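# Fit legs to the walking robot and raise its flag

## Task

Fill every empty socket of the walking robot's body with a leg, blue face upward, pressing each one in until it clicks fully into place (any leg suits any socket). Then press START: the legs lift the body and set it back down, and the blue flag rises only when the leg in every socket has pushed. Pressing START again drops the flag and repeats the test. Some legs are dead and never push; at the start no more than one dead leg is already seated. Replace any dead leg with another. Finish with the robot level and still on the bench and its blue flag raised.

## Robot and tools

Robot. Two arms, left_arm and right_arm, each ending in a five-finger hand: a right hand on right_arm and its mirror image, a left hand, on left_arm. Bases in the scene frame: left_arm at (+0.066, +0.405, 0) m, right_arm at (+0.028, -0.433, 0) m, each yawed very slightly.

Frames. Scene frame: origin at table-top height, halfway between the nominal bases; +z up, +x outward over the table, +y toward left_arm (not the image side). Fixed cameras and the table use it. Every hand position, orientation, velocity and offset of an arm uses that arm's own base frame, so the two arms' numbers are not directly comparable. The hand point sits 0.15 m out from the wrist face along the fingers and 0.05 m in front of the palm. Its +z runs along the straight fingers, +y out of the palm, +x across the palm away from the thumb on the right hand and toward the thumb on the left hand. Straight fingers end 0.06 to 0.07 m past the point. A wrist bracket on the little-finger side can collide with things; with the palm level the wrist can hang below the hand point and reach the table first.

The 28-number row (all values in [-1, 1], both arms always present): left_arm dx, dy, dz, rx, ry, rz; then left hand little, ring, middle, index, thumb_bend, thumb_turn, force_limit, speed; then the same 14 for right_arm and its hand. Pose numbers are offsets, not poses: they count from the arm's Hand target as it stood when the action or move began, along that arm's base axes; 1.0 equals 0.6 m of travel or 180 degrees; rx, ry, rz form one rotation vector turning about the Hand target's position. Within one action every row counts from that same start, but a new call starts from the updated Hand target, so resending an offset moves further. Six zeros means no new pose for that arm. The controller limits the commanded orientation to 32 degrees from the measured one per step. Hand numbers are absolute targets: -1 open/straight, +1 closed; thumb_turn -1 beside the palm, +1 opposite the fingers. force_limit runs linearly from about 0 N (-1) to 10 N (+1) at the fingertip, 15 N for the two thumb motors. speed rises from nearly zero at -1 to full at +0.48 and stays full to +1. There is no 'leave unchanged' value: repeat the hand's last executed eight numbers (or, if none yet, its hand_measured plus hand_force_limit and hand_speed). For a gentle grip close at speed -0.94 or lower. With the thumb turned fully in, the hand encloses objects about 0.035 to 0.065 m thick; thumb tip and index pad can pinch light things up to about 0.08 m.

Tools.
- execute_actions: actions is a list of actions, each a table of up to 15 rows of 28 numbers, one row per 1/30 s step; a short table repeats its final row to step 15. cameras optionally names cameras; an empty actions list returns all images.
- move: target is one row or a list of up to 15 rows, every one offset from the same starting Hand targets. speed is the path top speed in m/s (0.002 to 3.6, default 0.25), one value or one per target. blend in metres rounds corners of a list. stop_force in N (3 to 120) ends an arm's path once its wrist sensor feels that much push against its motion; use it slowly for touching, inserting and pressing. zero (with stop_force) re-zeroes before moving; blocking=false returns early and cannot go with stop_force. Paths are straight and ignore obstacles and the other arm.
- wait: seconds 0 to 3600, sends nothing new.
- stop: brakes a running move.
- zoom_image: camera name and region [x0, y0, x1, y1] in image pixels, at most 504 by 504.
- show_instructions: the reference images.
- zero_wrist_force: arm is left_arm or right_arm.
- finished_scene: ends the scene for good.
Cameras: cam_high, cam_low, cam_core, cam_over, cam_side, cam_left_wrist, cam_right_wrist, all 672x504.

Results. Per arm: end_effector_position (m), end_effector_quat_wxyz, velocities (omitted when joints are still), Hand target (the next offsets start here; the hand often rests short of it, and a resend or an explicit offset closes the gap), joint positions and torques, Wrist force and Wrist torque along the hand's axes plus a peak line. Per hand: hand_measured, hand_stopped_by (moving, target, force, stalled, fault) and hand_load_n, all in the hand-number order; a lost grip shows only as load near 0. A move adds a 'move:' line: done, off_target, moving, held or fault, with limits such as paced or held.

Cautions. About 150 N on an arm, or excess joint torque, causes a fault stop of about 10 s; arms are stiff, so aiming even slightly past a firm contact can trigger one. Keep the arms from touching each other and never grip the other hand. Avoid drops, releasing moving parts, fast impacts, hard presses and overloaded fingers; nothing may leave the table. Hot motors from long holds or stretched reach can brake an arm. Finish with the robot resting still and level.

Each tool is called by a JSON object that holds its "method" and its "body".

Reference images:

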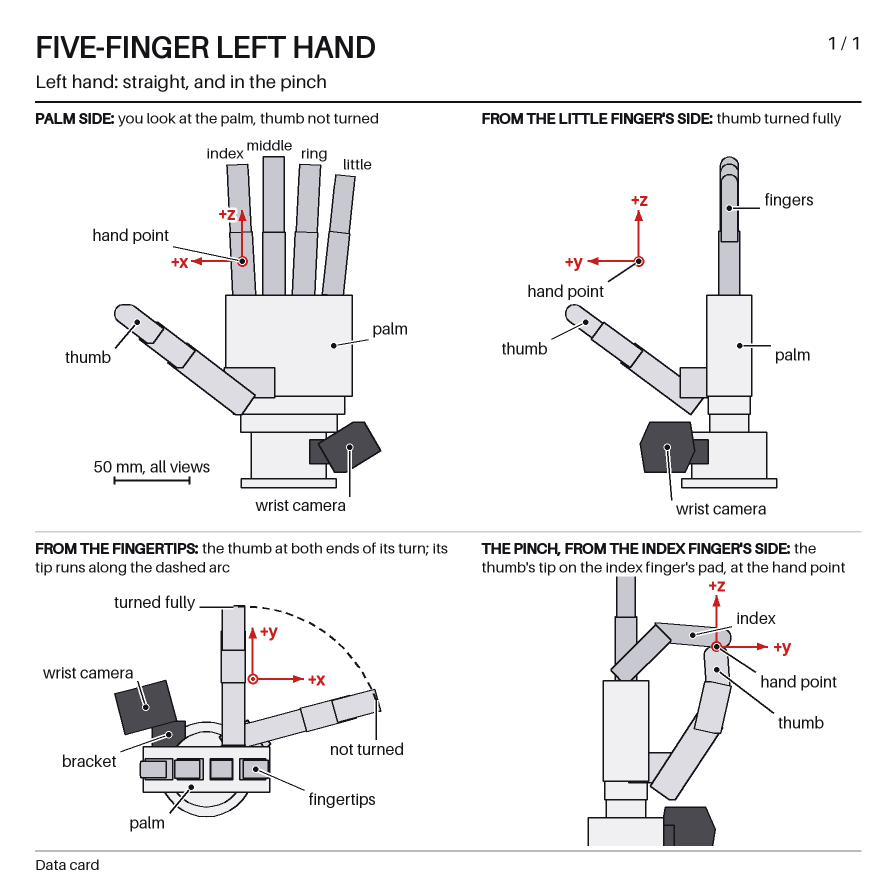

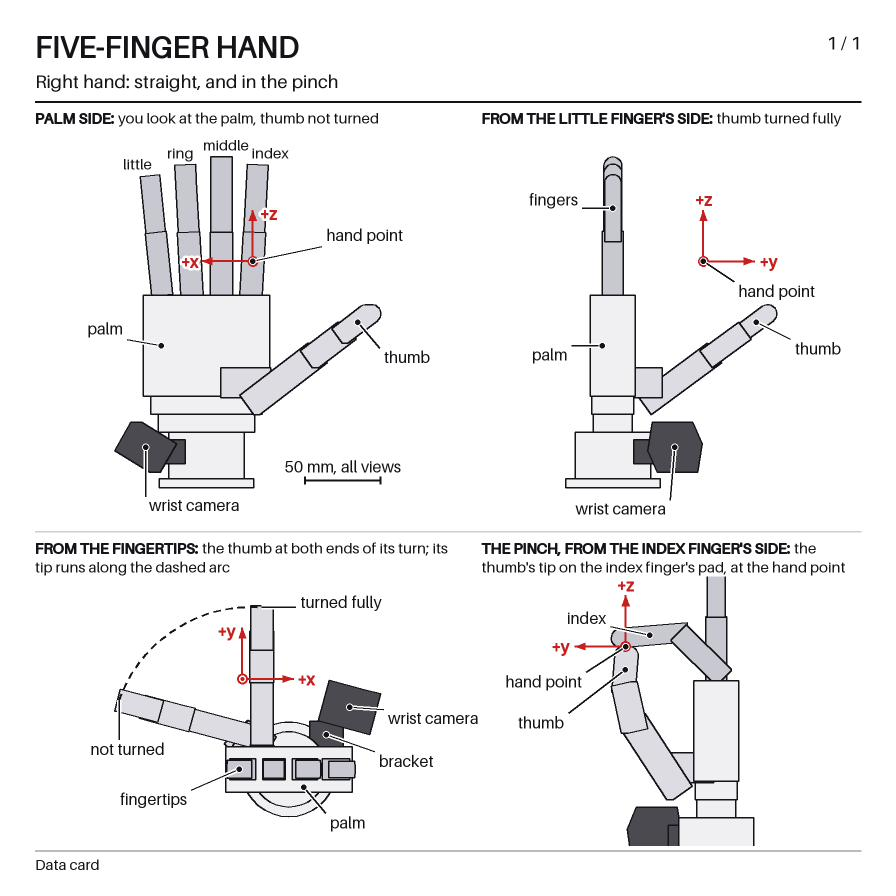

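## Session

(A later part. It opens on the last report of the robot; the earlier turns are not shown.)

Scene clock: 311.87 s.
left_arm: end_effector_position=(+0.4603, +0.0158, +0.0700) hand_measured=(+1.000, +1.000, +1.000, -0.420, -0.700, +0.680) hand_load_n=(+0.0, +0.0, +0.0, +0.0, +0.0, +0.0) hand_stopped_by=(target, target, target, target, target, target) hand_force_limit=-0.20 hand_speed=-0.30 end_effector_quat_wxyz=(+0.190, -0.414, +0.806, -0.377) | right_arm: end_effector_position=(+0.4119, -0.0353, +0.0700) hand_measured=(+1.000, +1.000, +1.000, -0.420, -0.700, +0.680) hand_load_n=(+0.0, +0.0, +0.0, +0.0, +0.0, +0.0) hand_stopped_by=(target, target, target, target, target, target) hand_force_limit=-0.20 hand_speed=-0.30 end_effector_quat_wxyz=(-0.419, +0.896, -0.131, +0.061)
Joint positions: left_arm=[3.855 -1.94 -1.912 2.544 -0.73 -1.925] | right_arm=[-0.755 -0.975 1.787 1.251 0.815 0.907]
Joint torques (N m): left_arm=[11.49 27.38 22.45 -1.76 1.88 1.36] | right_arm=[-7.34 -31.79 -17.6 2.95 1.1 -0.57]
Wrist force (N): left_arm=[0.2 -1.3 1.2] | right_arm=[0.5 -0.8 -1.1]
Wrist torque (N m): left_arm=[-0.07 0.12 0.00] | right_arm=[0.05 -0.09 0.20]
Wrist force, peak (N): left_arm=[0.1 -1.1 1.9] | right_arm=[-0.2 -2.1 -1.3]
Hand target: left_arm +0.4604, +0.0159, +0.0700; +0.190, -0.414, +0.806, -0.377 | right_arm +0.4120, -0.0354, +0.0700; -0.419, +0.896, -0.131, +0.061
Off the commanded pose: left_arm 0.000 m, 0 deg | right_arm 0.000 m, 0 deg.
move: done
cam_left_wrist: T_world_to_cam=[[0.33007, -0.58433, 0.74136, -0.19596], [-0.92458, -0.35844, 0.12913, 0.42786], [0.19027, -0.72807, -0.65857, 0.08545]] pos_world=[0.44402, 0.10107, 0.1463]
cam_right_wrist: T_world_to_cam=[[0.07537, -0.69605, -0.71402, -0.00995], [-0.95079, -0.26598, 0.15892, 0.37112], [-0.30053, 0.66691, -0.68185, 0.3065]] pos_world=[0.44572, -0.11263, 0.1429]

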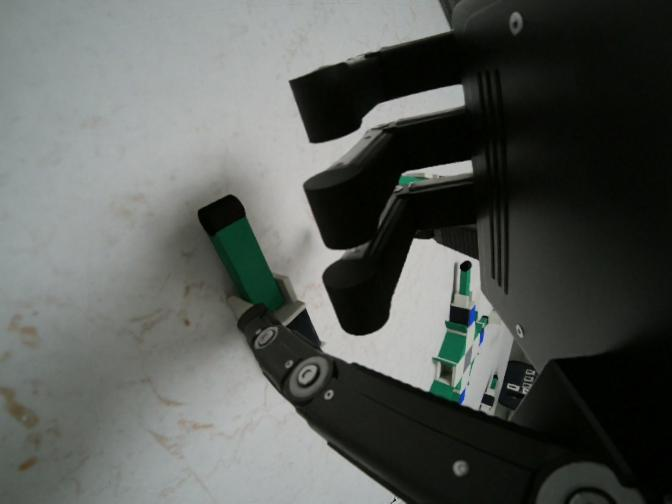

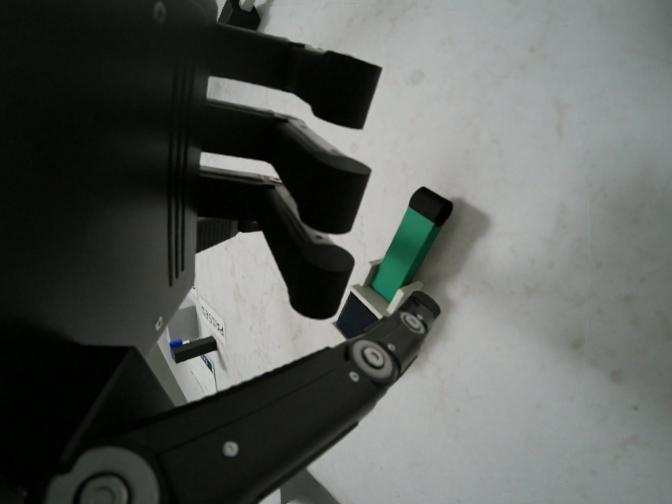

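{"method": "move", "body": {"target": [[0,0,-0.075,0,0,0,1,1,1,-0.42,-0.7,0.68,-0.2,-0.3,-0.0005,-0.002,-0.075,0,0,0,1,1,1,-0.42,-0.7,0.68,-0.2,-0.3],[0,0,-0.075,0,0,0,1,1,1,0.5,-0.42,0.68,-0.2,-0.8,-0.0005,-0.002,-0.075,0,0,0,1,1,1,0.5,-0.42,0.68,-0.2,-0.8]], "speed": 0.08, "cameras": ["cam_left_wrist","cam_right_wrist"]}}

Scene clock: 314.80 s.
left_arm: end_effector_position=(+0.4604, +0.0159, +0.0250) hand_measured=(+1.000, +1.000, +1.000, +0.168, -0.422, +0.680) hand_load_n=(+0.0, +0.0, +0.0, +5.0, +4.5, +1.0) hand_stopped_by=(target, target, target, force, target, target) hand_force_limit=-0.20 hand_speed=-0.80 end_effector_quat_wxyz=(+0.190, -0.414, +0.806, -0.377) | right_arm: end_effector_position=(+0.4117, -0.0366, +0.0250) hand_measured=(+1.000, +1.000, +1.000, +0.206, -0.422, +0.680) hand_load_n=(+0.0, +0.0, +0.0, +5.0, +3.5, -0.5) hand_stopped_by=(target, target, target, force, target, target) hand_force_limit=-0.20 hand_speed=-0.80 end_effector_quat_wxyz=(-0.419, +0.896, -0.131, +0.061)
Joint positions: left_arm=[3.855 -2.019 -1.946 2.657 -0.73 -1.925] | right_arm=[-0.757 -0.892 1.798 1.159 0.817 0.904]
Joint torques (N m): left_arm=[-11.71 34.59 20.16 -0.22 0.82 0.19] | right_arm=[5.09 -48.81 -17.33 1.07 -2.53 1.16]
Wrist force (N): left_arm=[-0.3 -1.0 1.5] | right_arm=[1.2 -1.3 -0.8]
Wrist torque (N m): left_arm=[-0.05 0.20 0.07] | right_arm=[-0.01 -0.18 0.25]
Wrist force, peak (N): left_arm=[-0.1 -1.3 1.6] | right_arm=[0.5 -2.0 -1.6]
Hand target: left_arm +0.4604, +0.0159, +0.0250; +0.190, -0.414, +0.806, -0.377 | right_arm +0.4117, -0.0366, +0.0250; -0.419, +0.896, -0.131, +0.061
Off the commanded pose: left_arm 0.000 m, 0 deg | right_arm 0.000 m, 0 deg.
move: done
cam_left_wrist: T_world_to_cam=[[0.32999, -0.58436, 0.74138, -0.16256], [-0.92457, -0.35854, 0.12892, 0.4337], [0.19048, -0.72799, -0.65859, 0.05572]] pos_world=[0.44402, 0.10107, 0.1013]
cam_right_wrist: T_world_to_cam=[[0.0753, -0.69608, -0.71401, -0.04295], [-0.95082, -0.26586, 0.15891, 0.37776], [-0.30044, 0.66693, -0.68187, 0.27659]] pos_world=[0.44552, -0.11393, 0.0979]

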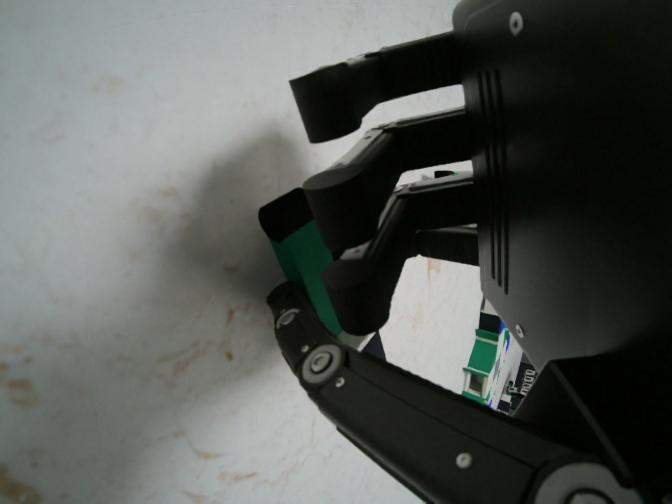

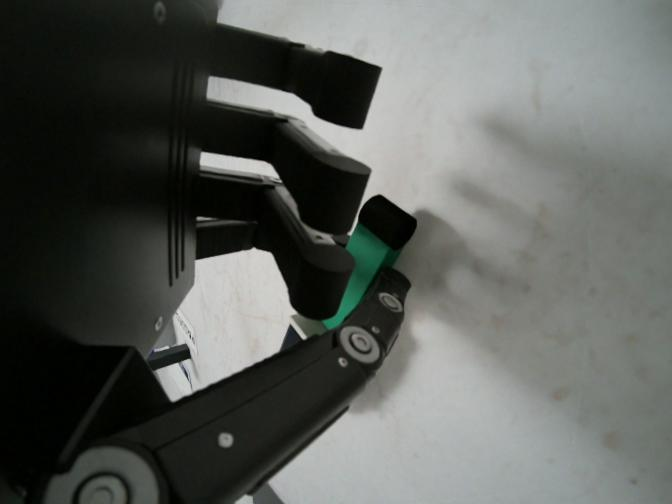

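{"method": "move", "body": {"target": [0,0,0.1833,0,0,0,1,1,1,0.5,-0.42,0.68,-0.2,-0.8,0,0,0.1833,0,0,0,1,1,1,0.5,-0.42,0.68,-0.2,-0.8], "speed": 0.1, "cameras": ["cam_high","cam_left_wrist","cam_right_wrist"]}}

Scene clock: 316.50 s.
left_arm: end_effector_position=(+0.4604, +0.0159, +0.1350) hand_measured=(+1.000, +1.000, +1.000, +0.168, -0.422, +0.680) hand_load_n=(+0.0, +0.0, +0.0, +4.5, +4.5, +0.0) hand_stopped_by=(target, target, target, force, target, target) hand_force_limit=-0.20 hand_speed=-0.80 end_effector_quat_wxyz=(+0.190, -0.414, +0.806, -0.377) | right_arm: end_effector_position=(+0.4117, -0.0366, +0.1350) hand_measured=(+1.000, +1.000, +1.000, +0.206, -0.422, +0.680) hand_load_n=(+0.0, +0.0, +0.0, +3.5, +4.0, -0.5) hand_stopped_by=(target, target, target, force, target, target) hand_force_limit=-0.20 hand_speed=-0.80 end_effector_quat_wxyz=(-0.419, +0.896, -0.131, +0.061)
Joint positions: left_arm=[3.855 -1.846 -1.841 2.379 -0.73 -1.925] | right_arm=[-0.757 -1.079 1.747 1.398 0.817 0.904]
Joint torques (N m): left_arm=[11 24.16 6.8 -0.66 0.87 0.78] | right_arm=[-5.79 -20.34 -6.99 2.33 -0.7 -1.18]
Wrist force (N): left_arm=[-0.1 -0.6 1.7] | right_arm=[0.7 0.3 -0.3]
Wrist torque (N m): left_arm=[-0.03 0.15 0.05] | right_arm=[0.15 -0.16 0.24]
Wrist force, peak (N): left_arm=[0.2 -0.1 2.2] | right_arm=[1.2 -1.2 -1.1]
Hand target: left_arm +0.4604, +0.0159, +0.1350; +0.190, -0.414, +0.806, -0.377 | right_arm +0.4117, -0.0366, +0.1350; -0.419, +0.896, -0.131, +0.061
Off the commanded pose: left_arm 0.000 m, 0 deg | right_arm 0.000 m, 0 deg.
move: done
cam_left_wrist: T_world_to_cam=[[0.32995, -0.58448, 0.7413, -0.244], [-0.92458, -0.35854, 0.12884, 0.41958], [0.19048, -0.7279, -0.6587, 0.12825]] pos_world=[0.44402, 0.10117, 0.2113]
cam_right_wrist: T_world_to_cam=[[0.0755, -0.69619, -0.71387, 0.03546], [-0.95087, -0.26583, 0.15868, 0.36036], [-0.30024, 0.66682, -0.68206, 0.35153]] pos_world=[0.44552, -0.11393, 0.2079]

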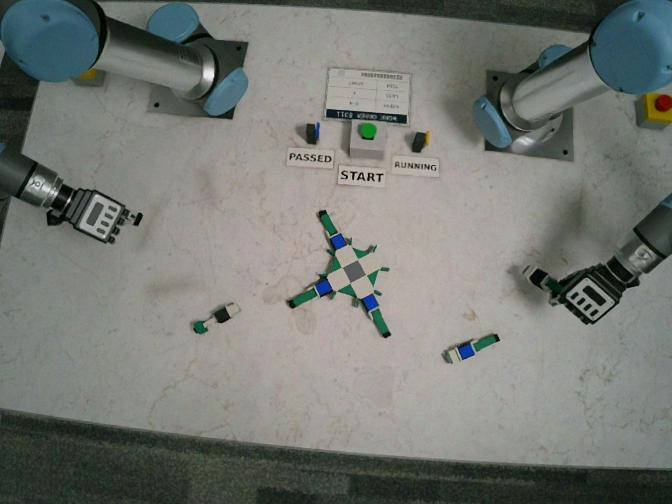

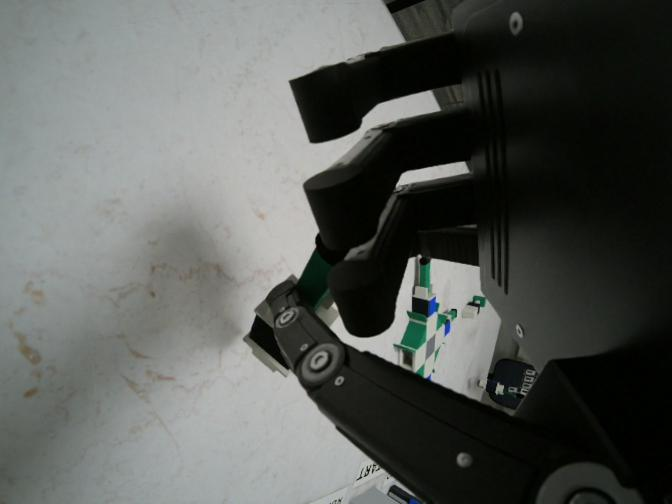

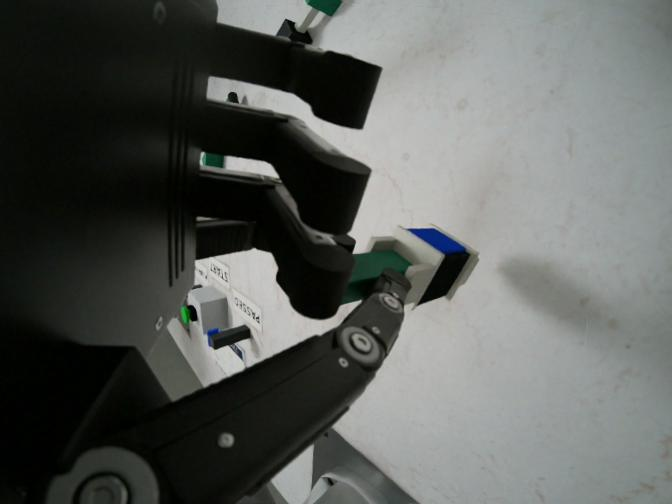

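{"method": "zoom_image", "body": {"camera": "cam_left_wrist", "region": [200, 200, 400, 400]}}

{"method": "zoom_image", "body": {"camera": "cam_high", "region": [500, 230, 640, 340]}}

{"method": "zoom_image", "body": {"camera": "cam_high", "region": [60, 170, 180, 260]}}

Scaled by 2.520 from the camera's image (finer frame: 960x720).

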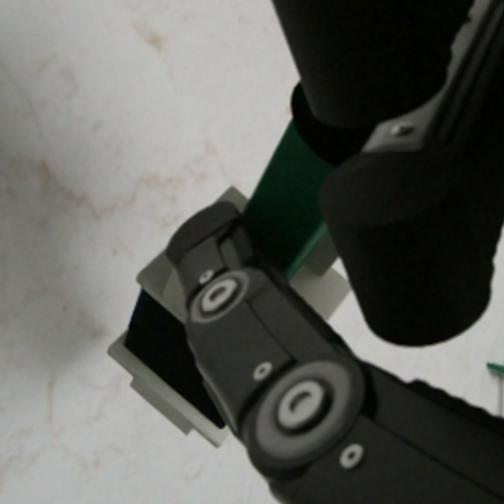

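Scaled by 3.600.

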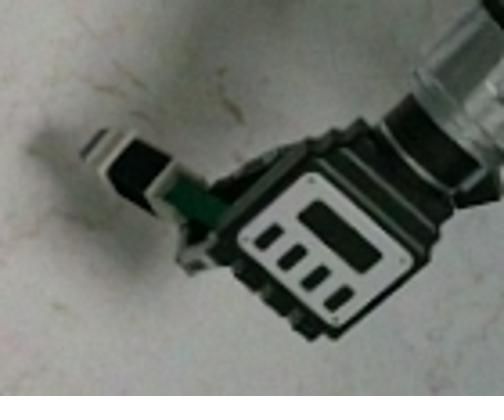

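Scaled by 4.200.

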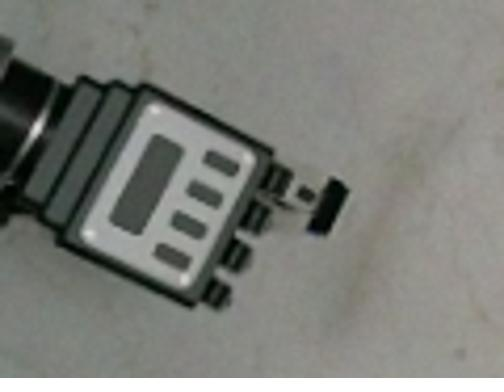

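{"method": "move", "body": {"target": [[0,0,-0.08,0,0,0,1,1,1,0.5,-0.42,0.68,-0.2,-0.8,0,0.05,0.108,0,0,0,1,1,1,0.5,-0.42,0.68,-0.2,-0.8],[0,0,-0.1833,0,0,0,1,1,1,0.5,-0.42,0.68,-0.2,-0.8,-0.0455,0.98,0.108,0,0,-0.225,1,1,1,0.5,-0.42,0.68,-0.2,-0.8],[0,0,-0.1833,0,0,0,1,1,1,-0.2,-0.7,0.68,-0.2,-0.3,-0.0455,0.98,-0.02,0,0,-0.225,1,1,1,0.5,-0.42,0.68,-0.2,-0.8],[0.004,0.0053,-0.1833,0,0,0,1,1,1,0.49,-0.43,0.68,-0.6,-0.94,-0.0455,0.98,-0.02,0,0,-0.225,1,1,1,0.5,-0.42,0.68,-0.2,-0.8]], "speed": [0.2,0.25,0.12,0.1], "blend": [0.03,0,0,0], "cameras": ["cam_core","cam_left_wrist","cam_right_wrist"]}}

Scene clock: 329.17 s.
left_arm: end_effector_position=(+0.4628, +0.0191, +0.0250) hand_measured=(+1.000, +1.000, +1.000, +0.210, -0.484, +0.680) hand_load_n=(+0.0, +0.0, +0.0, +3.0, +3.0, +0.0) hand_stopped_by=(target, target, target, force, force, target) hand_force_limit=-0.60 hand_speed=-0.94 end_effector_quat_wxyz=(+0.190, -0.414, +0.806, -0.377) | right_arm: end_effector_position=(+0.3844, +0.5514, +0.1230) hand_measured=(+1.000, +1.000, +1.000, +0.206, -0.422, +0.680) hand_load_n=(+0.0, +0.5, +0.0, +4.0, +4.0, -0.5) hand_stopped_by=(target, target, target, force, target, target) hand_force_limit=-0.20 hand_speed=-0.80 end_effector_quat_wxyz=(-0.372, +0.796, -0.433, +0.202)
Joint positions: left_arm=[3.857 -2.026 -1.936 2.65 -0.73 -1.922] | right_arm=[0.759 -1.087 1.433 0.359 1.712 3.261]
Joint torques (N m): left_arm=[-9.72 38.91 3.09 -0.01 0.39 -1.29] | right_arm=[5.59 -51.75 -13.72 -1.27 -1.35 -0.71]
Wrist force (N): left_arm=[0.4 -0.9 1.4] | right_arm=[0.3 0.4 -0.4]
Wrist torque (N m): left_arm=[-0.05 0.10 0.05] | right_arm=[0.15 -0.14 0.22]
Wrist force, peak (N): left_arm=[0.0 -2.3 0.8] | right_arm=[1.2 2.3 0.3]
Hand target: left_arm +0.4628, +0.0191, +0.0250; +0.190, -0.414, +0.806, -0.377 | right_arm +0.3844, +0.5514, +0.1230; -0.372, +0.796, -0.433, +0.202
Off the commanded pose: left_arm 0.000 m, 0 deg | right_arm 0.000 m, 0 deg.
move: done
cam_left_wrist: T_world_to_cam=[[0.32999, -0.58436, 0.74138, -0.16148], [-0.92457, -0.35854, 0.12892, 0.43707], [0.19048, -0.72799, -0.65859, 0.05759]] pos_world=[0.44642, 0.10427, 0.1013]
cam_right_wrist: T_world_to_cam=[[-0.39476, -0.57821, -0.71403, 0.55402], [-0.89568, 0.41536, 0.15884, 0.09565], [0.20474, 0.70225, -0.68186, -0.27058]] pos_world=[0.35977, 0.47062, 0.1959]

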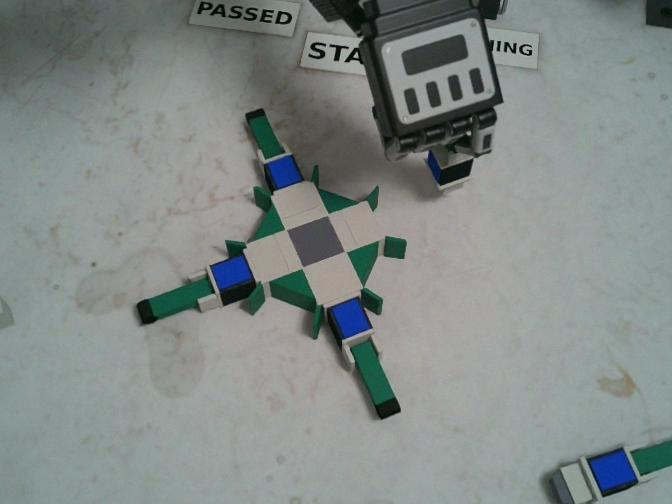

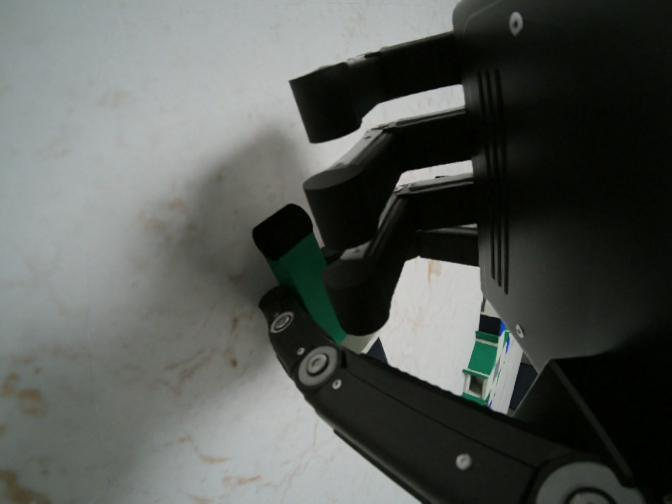

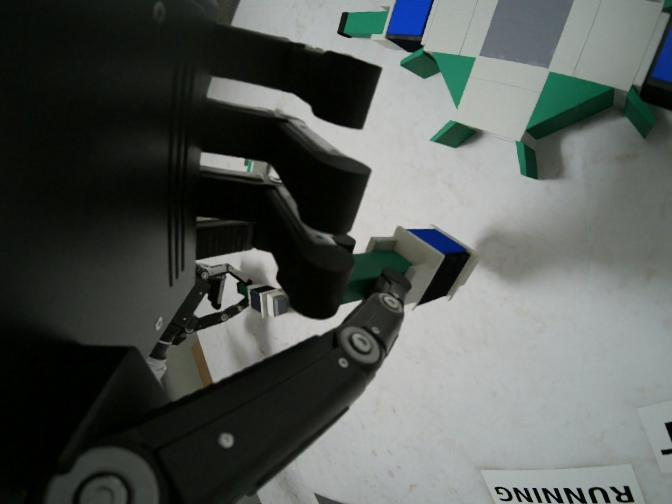

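{"method": "move", "body": {"target": [[0,0,0.03,0,0,0,1,1,1,0.49,-0.43,0.68,-0.6,-0.94,0,0.0327,-0.03,0,0,0,1,1,1,0.5,-0.42,0.68,-0.2,-0.8],[0,0,0.08,0,0,0,1,1,1,0.49,-0.43,0.68,-0.6,-0.94,-0.0498,0.1097,-0.0692,0,0,0,1,1,1,0.5,-0.42,0.68,-0.2,-0.8],[0,0,0.12,0,0,0,1,1,1,0.49,-0.43,0.68,-0.6,-0.94,-0.0769,0.1517,-0.1175,0,0,0,1,1,1,0.5,-0.42,0.68,-0.2,-0.8],[0,0,0.15,0,0,0,1,1,1,0.49,-0.43,0.68,-0.6,-0.94,-0.0923,0.1755,-0.145,0,0,0,1,1,1,0.5,-0.42,0.68,-0.2,-0.8],[0,0,0.1833,0,0,0,1,1,1,0.49,-0.43,0.68,-0.6,-0.94,-0.1059,0.1965,-0.1617,0,0,0,1,1,1,0.5,-0.42,0.68,-0.2,-0.8]], "speed": 0.07, "blend": 0.005, "stop_force": 8, "cameras": ["cam_core","cam_left_wrist","cam_right_wrist"]}}

Scene clock: 333.30 s.
left_arm: end_effector_position=(+0.4628, +0.0190, +0.1350) hand_measured=(+1.000, +1.000, +1.000, +0.210, -0.484, +0.680) hand_load_n=(+0.0, +0.0, +0.0, +3.0, +3.0, -0.5) hand_stopped_by=(target, target, target, force, force, target) hand_force_limit=-0.60 hand_speed=-0.94 end_effector_quat_wxyz=(+0.190, -0.414, +0.806, -0.377) | right_arm: end_effector_position=(+0.3208, +0.6693, +0.0260) hand_measured=(+1.000, +1.000, +1.000, +0.206, -0.424, +0.680) hand_load_n=(+0.0, +0.0, +0.0, +3.5, +4.0, -0.5) hand_stopped_by=(target, target, target, force, target, target) hand_force_limit=-0.20 hand_speed=-0.80 end_effector_quat_wxyz=(-0.372, +0.796, -0.433, +0.202)
Joint positions: left_arm=[3.857 -1.854 -1.831 2.375 -0.73 -1.922] | right_arm=[0.989 -0.808 1.239 0.31 1.885 3.417]
Joint torques (N m): left_arm=[5.41 21.72 7.18 -2.64 0.39 1.35] | right_arm=[-6.69 -60.7 -11.99 -0.72 -1.35 -1.23]
Wrist force (N): left_arm=[-0.3 -0.4 1.8] | right_arm=[0.3 -0.3 -1.7]
Wrist torque (N m): left_arm=[-0.01 0.20 0.06] | right_arm=[0.15 -0.07 0.14]
Wrist force, peak (N): left_arm=[0.2 -0.8 2.2] | right_arm=[-10.8 -35.6 -23.4]
Hand target: left_arm +0.4628, +0.0191, +0.1350; +0.190, -0.414, +0.806, -0.377 | right_arm +0.3209, +0.6693, +0.0260; -0.372, +0.796, -0.433, +0.202
Off the commanded pose: left_arm 0.000 m, 0 deg | right_arm 0.000 m, 0 deg.
move: done
cam_left_wrist: T_world_to_cam=[[0.32999, -0.58436, 0.74138, -0.24303], [-0.92457, -0.35854, 0.12892, 0.42289], [0.19048, -0.72799, -0.65859, 0.13004]] pos_world=[0.44642, 0.10427, 0.2113]
cam_right_wrist: T_world_to_cam=[[-0.39476, -0.57821, -0.71403, 0.52779], [-0.89568, 0.41536, 0.15884, 0.00523], [0.20474, 0.70225, -0.68186, -0.40658]] pos_world=[0.29627, 0.58852, 0.0988]

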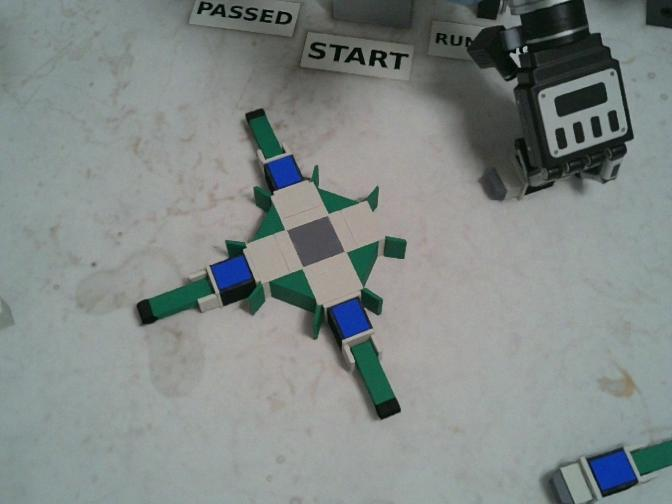

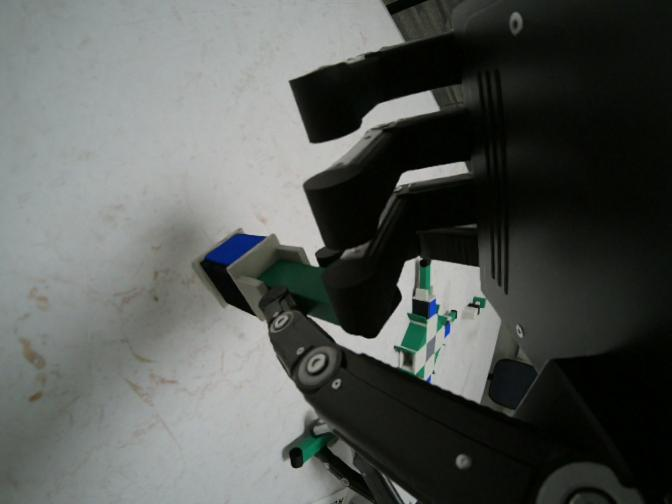

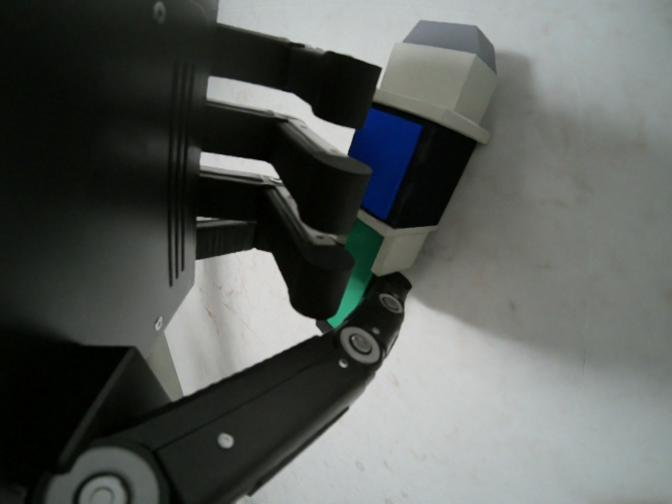

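{"method": "move", "body": {"target": [[0,0,0.02,0,0,0,1,1,1,0.49,-0.43,0.68,-0.6,-0.94,0,0,0,0,0,0,1,1,1,-0.42,-0.7,0.68,-0.2,-0.3],[-0.03,-0.06,0,0,0,0.12,1,1,1,0.49,-0.43,0.68,-0.6,-0.94,0,0,0.15,0,0,0,1,1,1,-0.42,-0.7,0.68,-0.2,-0.3],[-0.1155,-0.2333,0,0,0,0.4861,1,1,1,0.49,-0.43,0.68,-0.6,-0.94,0.2663,-0.4487,0.1567,0,0,0,1,1,1,-0.42,-0.7,0.68,-0.2,-0.3]], "speed": [0.1,0.2,0.4], "blend": [0,0.03,0], "cameras": ["cam_high","cam_core","cam_left_wrist","cam_right_wrist"]}}

Scene clock: 338.40 s.
left_arm: end_effector_position=(+0.3935, -0.1210, +0.1350) hand_measured=(+1.000, +1.000, +1.000, +0.210, -0.484, +0.680) hand_load_n=(+0.0, +0.0, +0.0, +3.0, +3.0, -0.5) hand_stopped_by=(target, target, target, force, force, target) hand_force_limit=-0.60 hand_speed=-0.94 end_effector_quat_wxyz=(-0.397, +0.857, -0.296, +0.141) | right_arm: end_effector_position=(+0.4806, +0.4001, +0.1200) hand_measured=(+1.000, +1.000, +1.000, -0.420, -0.700, +0.680) hand_load_n=(+0.0, +0.0, +0.0, +0.0, +0.0, +0.0) hand_stopped_by=(target, target, target, target, target, target) hand_force_limit=-0.20 hand_speed=-0.30 end_effector_quat_wxyz=(-0.372, +0.796, -0.433, +0.202)
Joint positions: left_arm=[2.851 -1.755 -1.915 2.517 -2.359 -4.162] | right_arm=[0.38 -1.198 1.606 0.298 1.422 3.016]
Joint torques (N m): left_arm=[4.8 19.35 10.74 -3.35 -2.24 -1.12] | right_arm=[-6.3 -19.95 -26.67 -0.44 0.01 -0.62]
Wrist force (N): left_arm=[-0.1 -0.7 1.9] | right_arm=[0.3 -0.5 -1.5]
Wrist torque (N m): left_arm=[-0.07 0.17 0.17] | right_arm=[0.11 -0.08 0.04]
Wrist force, peak (N): left_arm=[-0.4 0.3 2.5] | right_arm=[-1.2 -1.5 -2.3]
Hand target: left_arm +0.3935, -0.1209, +0.1350; -0.398, +0.857, -0.296, +0.141 | right_arm +0.4806, +0.4001, +0.1200; -0.372, +0.796, -0.433, +0.202
Off the commanded pose: left_arm 0.000 m, 0 deg | right_arm 0.000 m, 0 deg.
move: done
cam_left_wrist: T_world_to_cam=[[0.59803, 0.30431, 0.74146, -0.29997], [0.31779, -0.93932, 0.12921, -0.25053], [0.73578, 0.15836, -0.65844, -0.06604]] pos_world=[0.30759, -0.13358, 0.2113]
cam_right_wrist: T_world_to_cam=[[-0.39491, -0.57814, -0.71401, 0.50241], [-0.89562, 0.41545, 0.15896, 0.24505], [0.20473, 0.70225, -0.68185, -0.18607]] pos_world=[0.45597, 0.31932, 0.1929]

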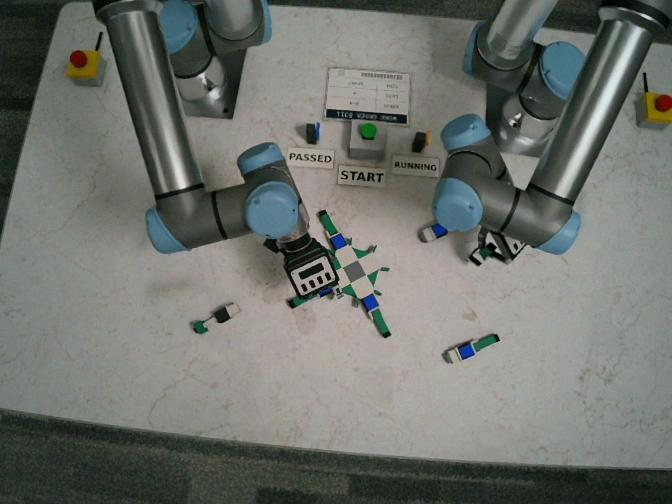

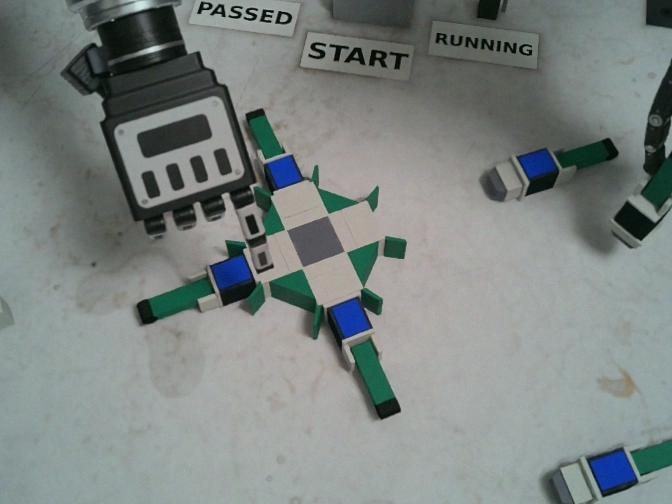

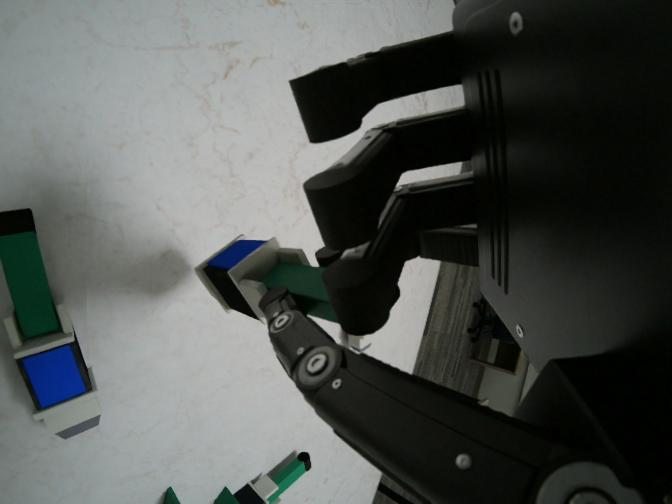

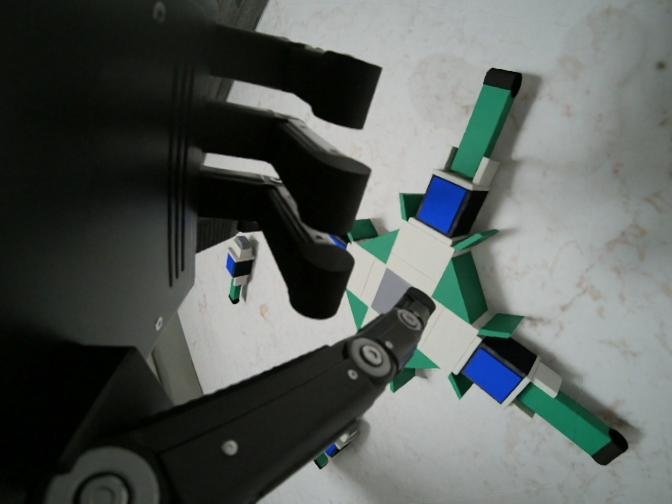

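{"method": "move", "body": {"target": [[0,0,-0.05,0,0,0,1,1,1,0.49,-0.43,0.68,-0.6,-0.94,0,-0.002,-0.03,0,0,0,1,1,1,-0.5,-0.95,0.68,-0.2,-0.3],[0.0352,-0.028,-0.0458,0,0,0,1,1,1,0.49,-0.43,0.68,-0.6,-0.94,0,-0.002,-0.06,0,0,0,1,1,1,-0.5,-0.95,0.68,-0.2,-0.3],[0.0717,-0.0571,-0.0525,0,0,0,1,1,1,0.49,-0.43,0.68,-0.6,-0.94,0,-0.002,-0.08,0,0,0,1,1,1,-0.5,-0.95,0.68,-0.2,-0.3],[0.1043,-0.083,-0.0717,0,0,0,1,1,1,0.49,-0.43,0.68,-0.6,-0.94,0,-0.002,-0.11,0,0,0,1,1,1,-0.5,-0.95,0.68,-0.2,-0.3],[0.1304,-0.1038,-0.1,0,0,0,1,1,1,0.49,-0.43,0.68,-0.6,-0.94,0,-0.002,-0.13,0,0,0,1,1,1,-0.5,-0.95,0.68,-0.2,-0.3],[0.1435,-0.1141,-0.1233,0,0,0,1,1,1,0.49,-0.43,0.68,-0.6,-0.94,0,-0.002,-0.14,0,0,0,1,1,1,-0.5,-0.95,0.68,-0.2,-0.3],[0.1526,-0.1214,-0.1467,0,0,0,1,1,1,0.49,-0.43,0.68,-0.6,-0.94,0,-0.002,-0.148,0,0,0,1,1,1,-0.5,-0.95,0.68,-0.2,-0.3],[0.1578,-0.1255,-0.1817,0,0,0,1,1,1,0.49,-0.43,0.68,-0.6,-0.94,0,-0.002,-0.1508,0,0,0,1,1,1,-0.5,-0.95,0.68,-0.2,-0.3]], "speed": 0.06, "blend": 0.004, "stop_force": 8, "cameras": ["cam_core","cam_left_wrist","cam_right_wrist"]}}

Scene clock: 344.00 s.
left_arm: end_effector_position=(+0.4554, -0.1702, +0.0921) hand_measured=(+1.000, +1.000, +1.000, +0.210, -0.484, +0.680) hand_load_n=(+0.0, +0.0, +0.0, +2.5, +3.0, +0.0) hand_stopped_by=(target, target, target, force, force, target) hand_force_limit=-0.60 hand_speed=-0.94 end_effector_quat_wxyz=(-0.398, +0.857, -0.296, +0.141) | right_arm: end_effector_position=(+0.4806, +0.3989, +0.0295) hand_measured=(+1.000, +1.000, +1.000, -0.500, -0.950, +0.680) hand_load_n=(+0.0, +0.0, +0.0, +0.0, +0.0, +0.0) hand_stopped_by=(target, target, target, target, target, target) hand_force_limit=-0.20 hand_speed=-0.30 end_effector_quat_wxyz=(-0.372, +0.796, -0.433, +0.202)
Joint positions: left_arm=[2.778 -1.998 -1.727 2.502 -2.387 -4.259] | right_arm=[0.378 -1.094 1.714 0.086 1.42 3.015]
Joint torques (N m): left_arm=[11.71 22.34 22.22 0.58 -2.06 -1.17] | right_arm=[3.28 -31.88 -15.65 0.68 1.46 0.96]
Wrist force (N): left_arm=[0.1 -6.4 -5.9] | right_arm=[0.7 -0.6 -1.7]
Wrist torque (N m): left_arm=[-0.19 0.06 0.05] | right_arm=[0.10 -0.16 0.25]
Wrist force, peak (N): left_arm=[3.5 -29.1 -24.0] | right_arm=[0.6 -1.1 -1.9]
Hand target: left_arm +0.4554, -0.1702, +0.0921; -0.398, +0.857, -0.296, +0.141 (not the last commanded pose) | right_arm +0.4806, +0.3989, +0.0295; -0.372, +0.796, -0.433, +0.202
Off the commanded pose: left_arm 0.078 m, 0 deg | right_arm 0.000 m, 0 deg.
move: contact (left_arm)
cam_left_wrist: T_world_to_cam=[[0.59814, 0.30413, 0.74144, -0.29028], [0.31769, -0.93937, 0.12903, -0.31081], [0.73573, 0.15837, -0.65849, -0.13201]] pos_world=[0.3695, -0.18278, 0.1684]
cam_right_wrist: T_world_to_cam=[[-0.39485, -0.57825, -0.71395, 0.43707], [-0.89567, 0.41535, 0.15894, 0.2601], [0.20462, 0.70222, -0.68192, -0.24695]] pos_world=[0.45607, 0.31812, 0.1023]

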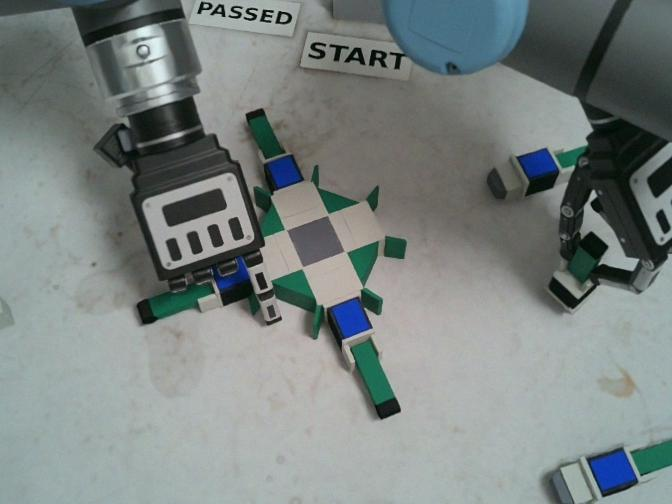

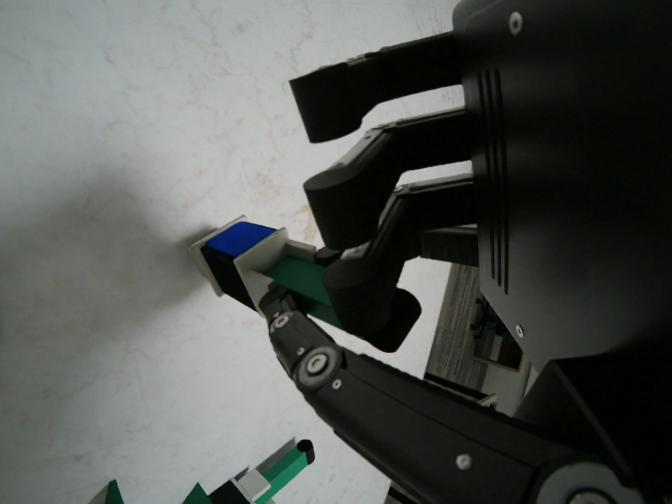

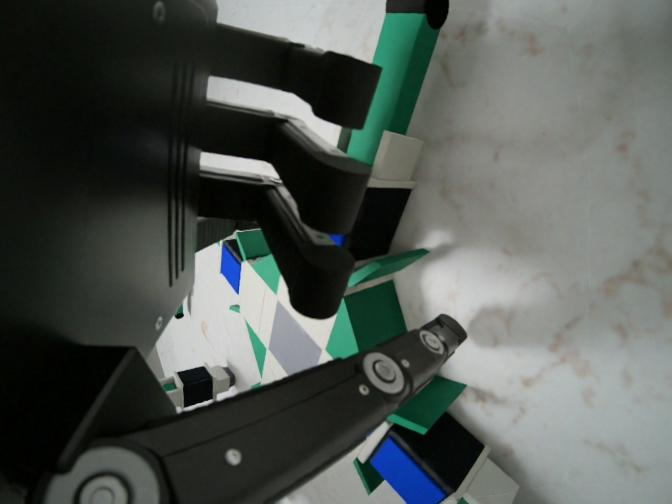

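{"method": "move", "body": {"target": [[0,0,0.0333,0.1038,0.1304,0,1,1,1,0.49,-0.43,0.68,-0.6,-0.94,0,0,0,0,0,0,1,1,1,-0.15,-0.56,0.68,-0.2,-0.8],[0,0,-0.015,0.1038,0.1304,0,1,1,1,0.49,-0.43,0.68,-0.6,-0.94,0,0,0,0,0,0,1,1,1,-0.15,-0.56,0.68,-0.2,-0.8],[0.0209,-0.0166,-0.0418,0.1038,0.1304,0,1,1,1,0.49,-0.43,0.68,-0.6,-0.94,0,0,0,0,0,0,1,1,1,-0.15,-0.56,0.68,-0.2,-0.8],[0.035,-0.0278,-0.0682,0.0692,0.087,0,1,1,1,0.49,-0.43,0.68,-0.6,-0.94,0,0,0,0,0,0,1,1,1,-0.15,-0.56,0.68,-0.2,-0.8]], "speed": [0.25,0.06,0.05,0.05], "blend": 0.004, "cameras": ["cam_core","cam_left_wrist","cam_right_wrist"]}}

Scene clock: 348.00 s.
left_arm: end_effector_position=(+0.4561, -0.1685, +0.0918) hand_measured=(+1.000, +1.000, +1.000, +0.210, -0.484, +0.680) hand_load_n=(+0.0, +0.0, +0.0, +3.0, +3.5, +0.0) hand_stopped_by=(target, target, target, force, force, target) hand_force_limit=-0.60 hand_speed=-0.94 end_effector_quat_wxyz=(-0.466, +0.790, -0.389, -0.086) | right_arm: end_effector_position=(+0.4806, +0.3989, +0.0295) hand_measured=(+1.000, +1.000, +1.000, -0.150, -0.562, +0.680) hand_load_n=(+0.0, +0.0, +0.0, +2.0, +3.0, +1.0) hand_stopped_by=(target, target, target, target, target, target) hand_force_limit=-0.20 hand_speed=-0.80 end_effector_quat_wxyz=(-0.372, +0.796, -0.433, +0.202)
Joint positions: left_arm=[2.715 -2.318 -1.393 1.915 -2.542 -4.342] | right_arm=[0.378 -1.094 1.714 0.086 1.42 3.015]
Joint torques (N m): left_arm=[-0.74 42.64 14.4 -2.11 -1.61 -0.02] | right_arm=[4.62 -46.97 -22.09 0.62 1.22 0.92]
Wrist force (N): left_arm=[0.3 -0.5 1.0] | right_arm=[0.6 0.0 -2.3]
Wrist torque (N m): left_arm=[0.17 -0.09 0.14] | right_arm=[0.17 -0.11 0.29]
Wrist force, peak (N): left_arm=[-31.9 -88.3 -70.9] | right_arm=[0.7 -0.1 -2.5]
Hand target: left_arm +0.4561, -0.1685, +0.0918; -0.466, +0.790, -0.389, -0.086 (not the last commanded pose) | right_arm +0.4806, +0.3989, +0.0295; -0.372, +0.796, -0.433, +0.202
Off the commanded pose: left_arm 0.049 m, 10 deg | right_arm 0.000 m, 0 deg.
FORCE FAULT: contact force on the left arm reached its limit, and that arm stopped. The contact can be on any part of that arm, not only on its tool. That arm's remaining commands of this call were not run. That arm is still stopped at the end of this call. That arm stays stopped for about 10 more seconds. Until then a move that you send moves the other arm only, and its call returns only when the move has ended. Once the stop has ended, the next robot result says so. If the stop ends while you think or write, that arm runs what you send next, counted from a new Hand target: where the arm stands when the stop ends. While its stop runs, that arm, its gripper or tool too, takes no new command. Until it ends, the stop uses up actions while you think or wait. An arm that is not stopped still takes commands.
move: fault (left_arm); path passed 1 of 4 targets; blend cut to 0 m at target 1
cam_left_wrist: T_world_to_cam=[[0.85864, 0.08993, 0.50463, -0.42414], [0.27937, -0.90752, -0.31362, -0.24598], [0.42975, 0.41026, -0.80436, 0.06233]] pos_world=[0.40612, -0.21066, 0.18702]
cam_right_wrist: T_world_to_cam=[[-0.39476, -0.57821, -0.71403, 0.4371], [-0.89568, 0.41536, 0.15884, 0.2601], [0.20474, 0.70225, -0.68186, -0.24695]] pos_world=[0.45607, 0.31812, 0.1024]

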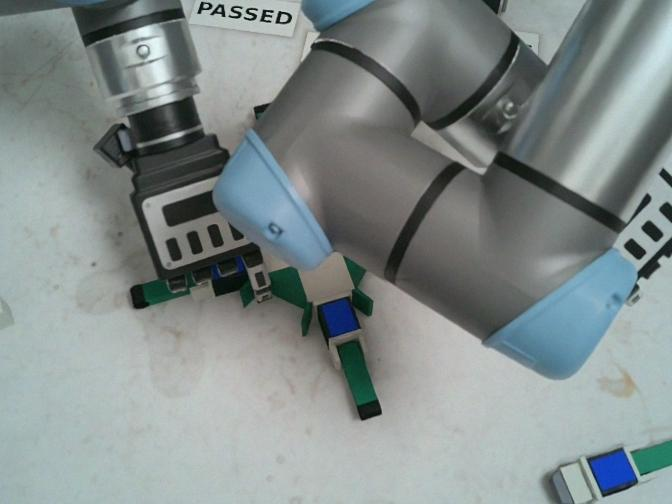

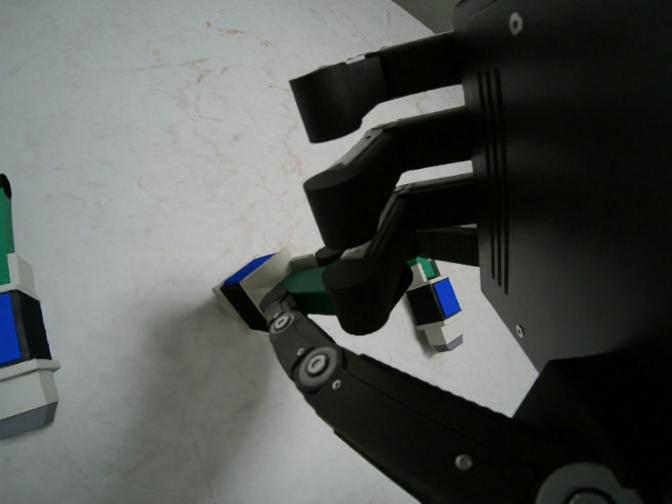

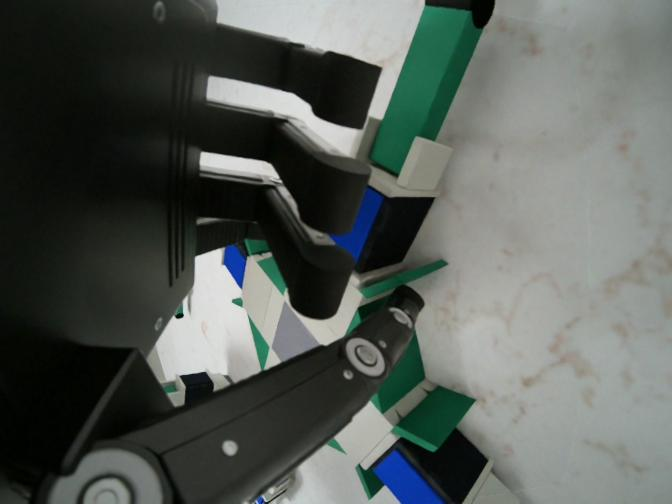

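{"method": "wait", "body": {"seconds": 0.1, "cameras": ["cam_low","cam_side","cam_high"]}}

Scene clock: 348.50 s.
left_arm: end_effector_position=(+0.4561, -0.1685, +0.0918) hand_measured=(+1.000, +1.000, +1.000, +0.210, -0.484, +0.680) hand_load_n=(+0.0, +0.0, +0.0, +3.0, +3.0, +0.5) hand_stopped_by=(target, target, target, force, force, target) hand_force_limit=-0.60 hand_speed=-0.94 end_effector_quat_wxyz=(-0.466, +0.790, -0.389, -0.086) | right_arm: end_effector_position=(+0.4806, +0.3989, +0.0295) hand_measured=(+1.000, +1.000, +1.000, -0.150, -0.562, +0.680) hand_load_n=(+0.5, +0.5, +0.0, +1.5, +3.0, +0.5) hand_stopped_by=(target, target, target, target, target, target) hand_force_limit=-0.20 hand_speed=-0.80 end_effector_quat_wxyz=(-0.372, +0.796, -0.433, +0.202)
Joint positions: left_arm=[2.715 -2.318 -1.393 1.915 -2.542 -4.342] | right_arm=[0.378 -1.094 1.714 0.086 1.42 3.015]
Joint torques (N m): left_arm=[-0.13 43.55 14.43 -2.08 -1.61 -0.01] | right_arm=[4.61 -46.39 -23.58 0.9 1.34 0.91]
Wrist force (N): left_arm=[0.1 -0.5 1.2] | right_arm=[0.6 -0.1 -2.2]
Wrist torque (N m): left_arm=[0.14 -0.05 0.13] | right_arm=[0.14 -0.11 0.29]
Wrist force, peak (N): left_arm=[0.1 -0.5 1.2] | right_arm=[0.9 0.0 -2.4]
Hand target: left_arm +0.4561, -0.1685, +0.0918; -0.466, +0.790, -0.389, -0.086 (not the last commanded pose) | right_arm +0.4806, +0.3989, +0.0295; -0.372, +0.796, -0.433, +0.202
Off the commanded pose: left_arm 0.049 m, 10 deg | right_arm 0.000 m, 0 deg.
FORCE FAULT, CONTINUED: the left arm was still stopped when this call began, by the force fault that an earlier result reported. Since the last result the stop counts as 1 of the actions that you can send in this scene. That arm is still stopped at the end of this call. That arm stays stopped for about 9 more seconds. If the stop ends while you think or write, that arm runs what you send next, counted from a new Hand target: where the arm stands when the stop ends. While its stop runs, that arm, its gripper or tool too, takes no new command.
wait: 0.10 s; at rest from the start
Images, in order (width x height): cam_high 672x504, cam_low 672x504, cam_side 672x504.

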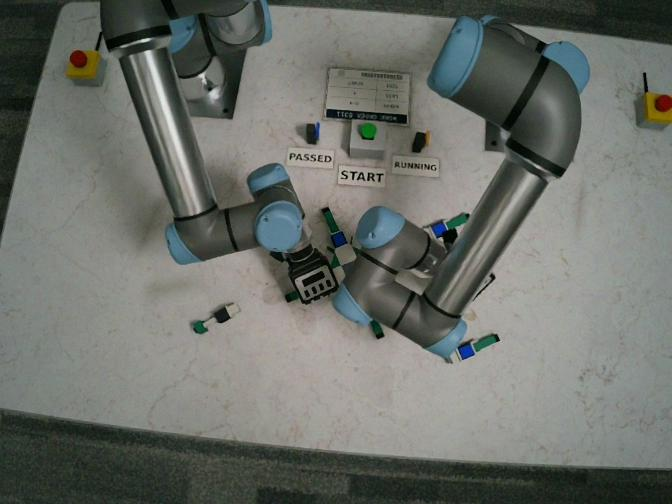

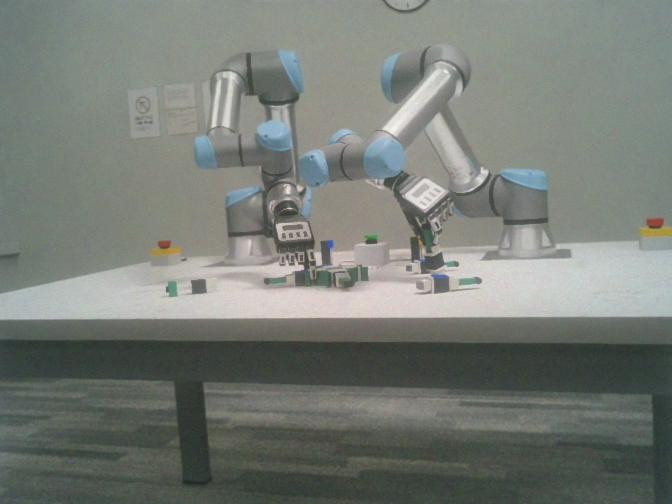

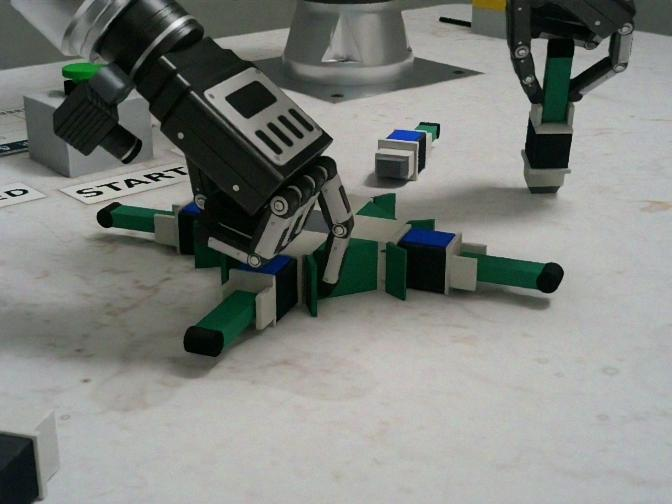

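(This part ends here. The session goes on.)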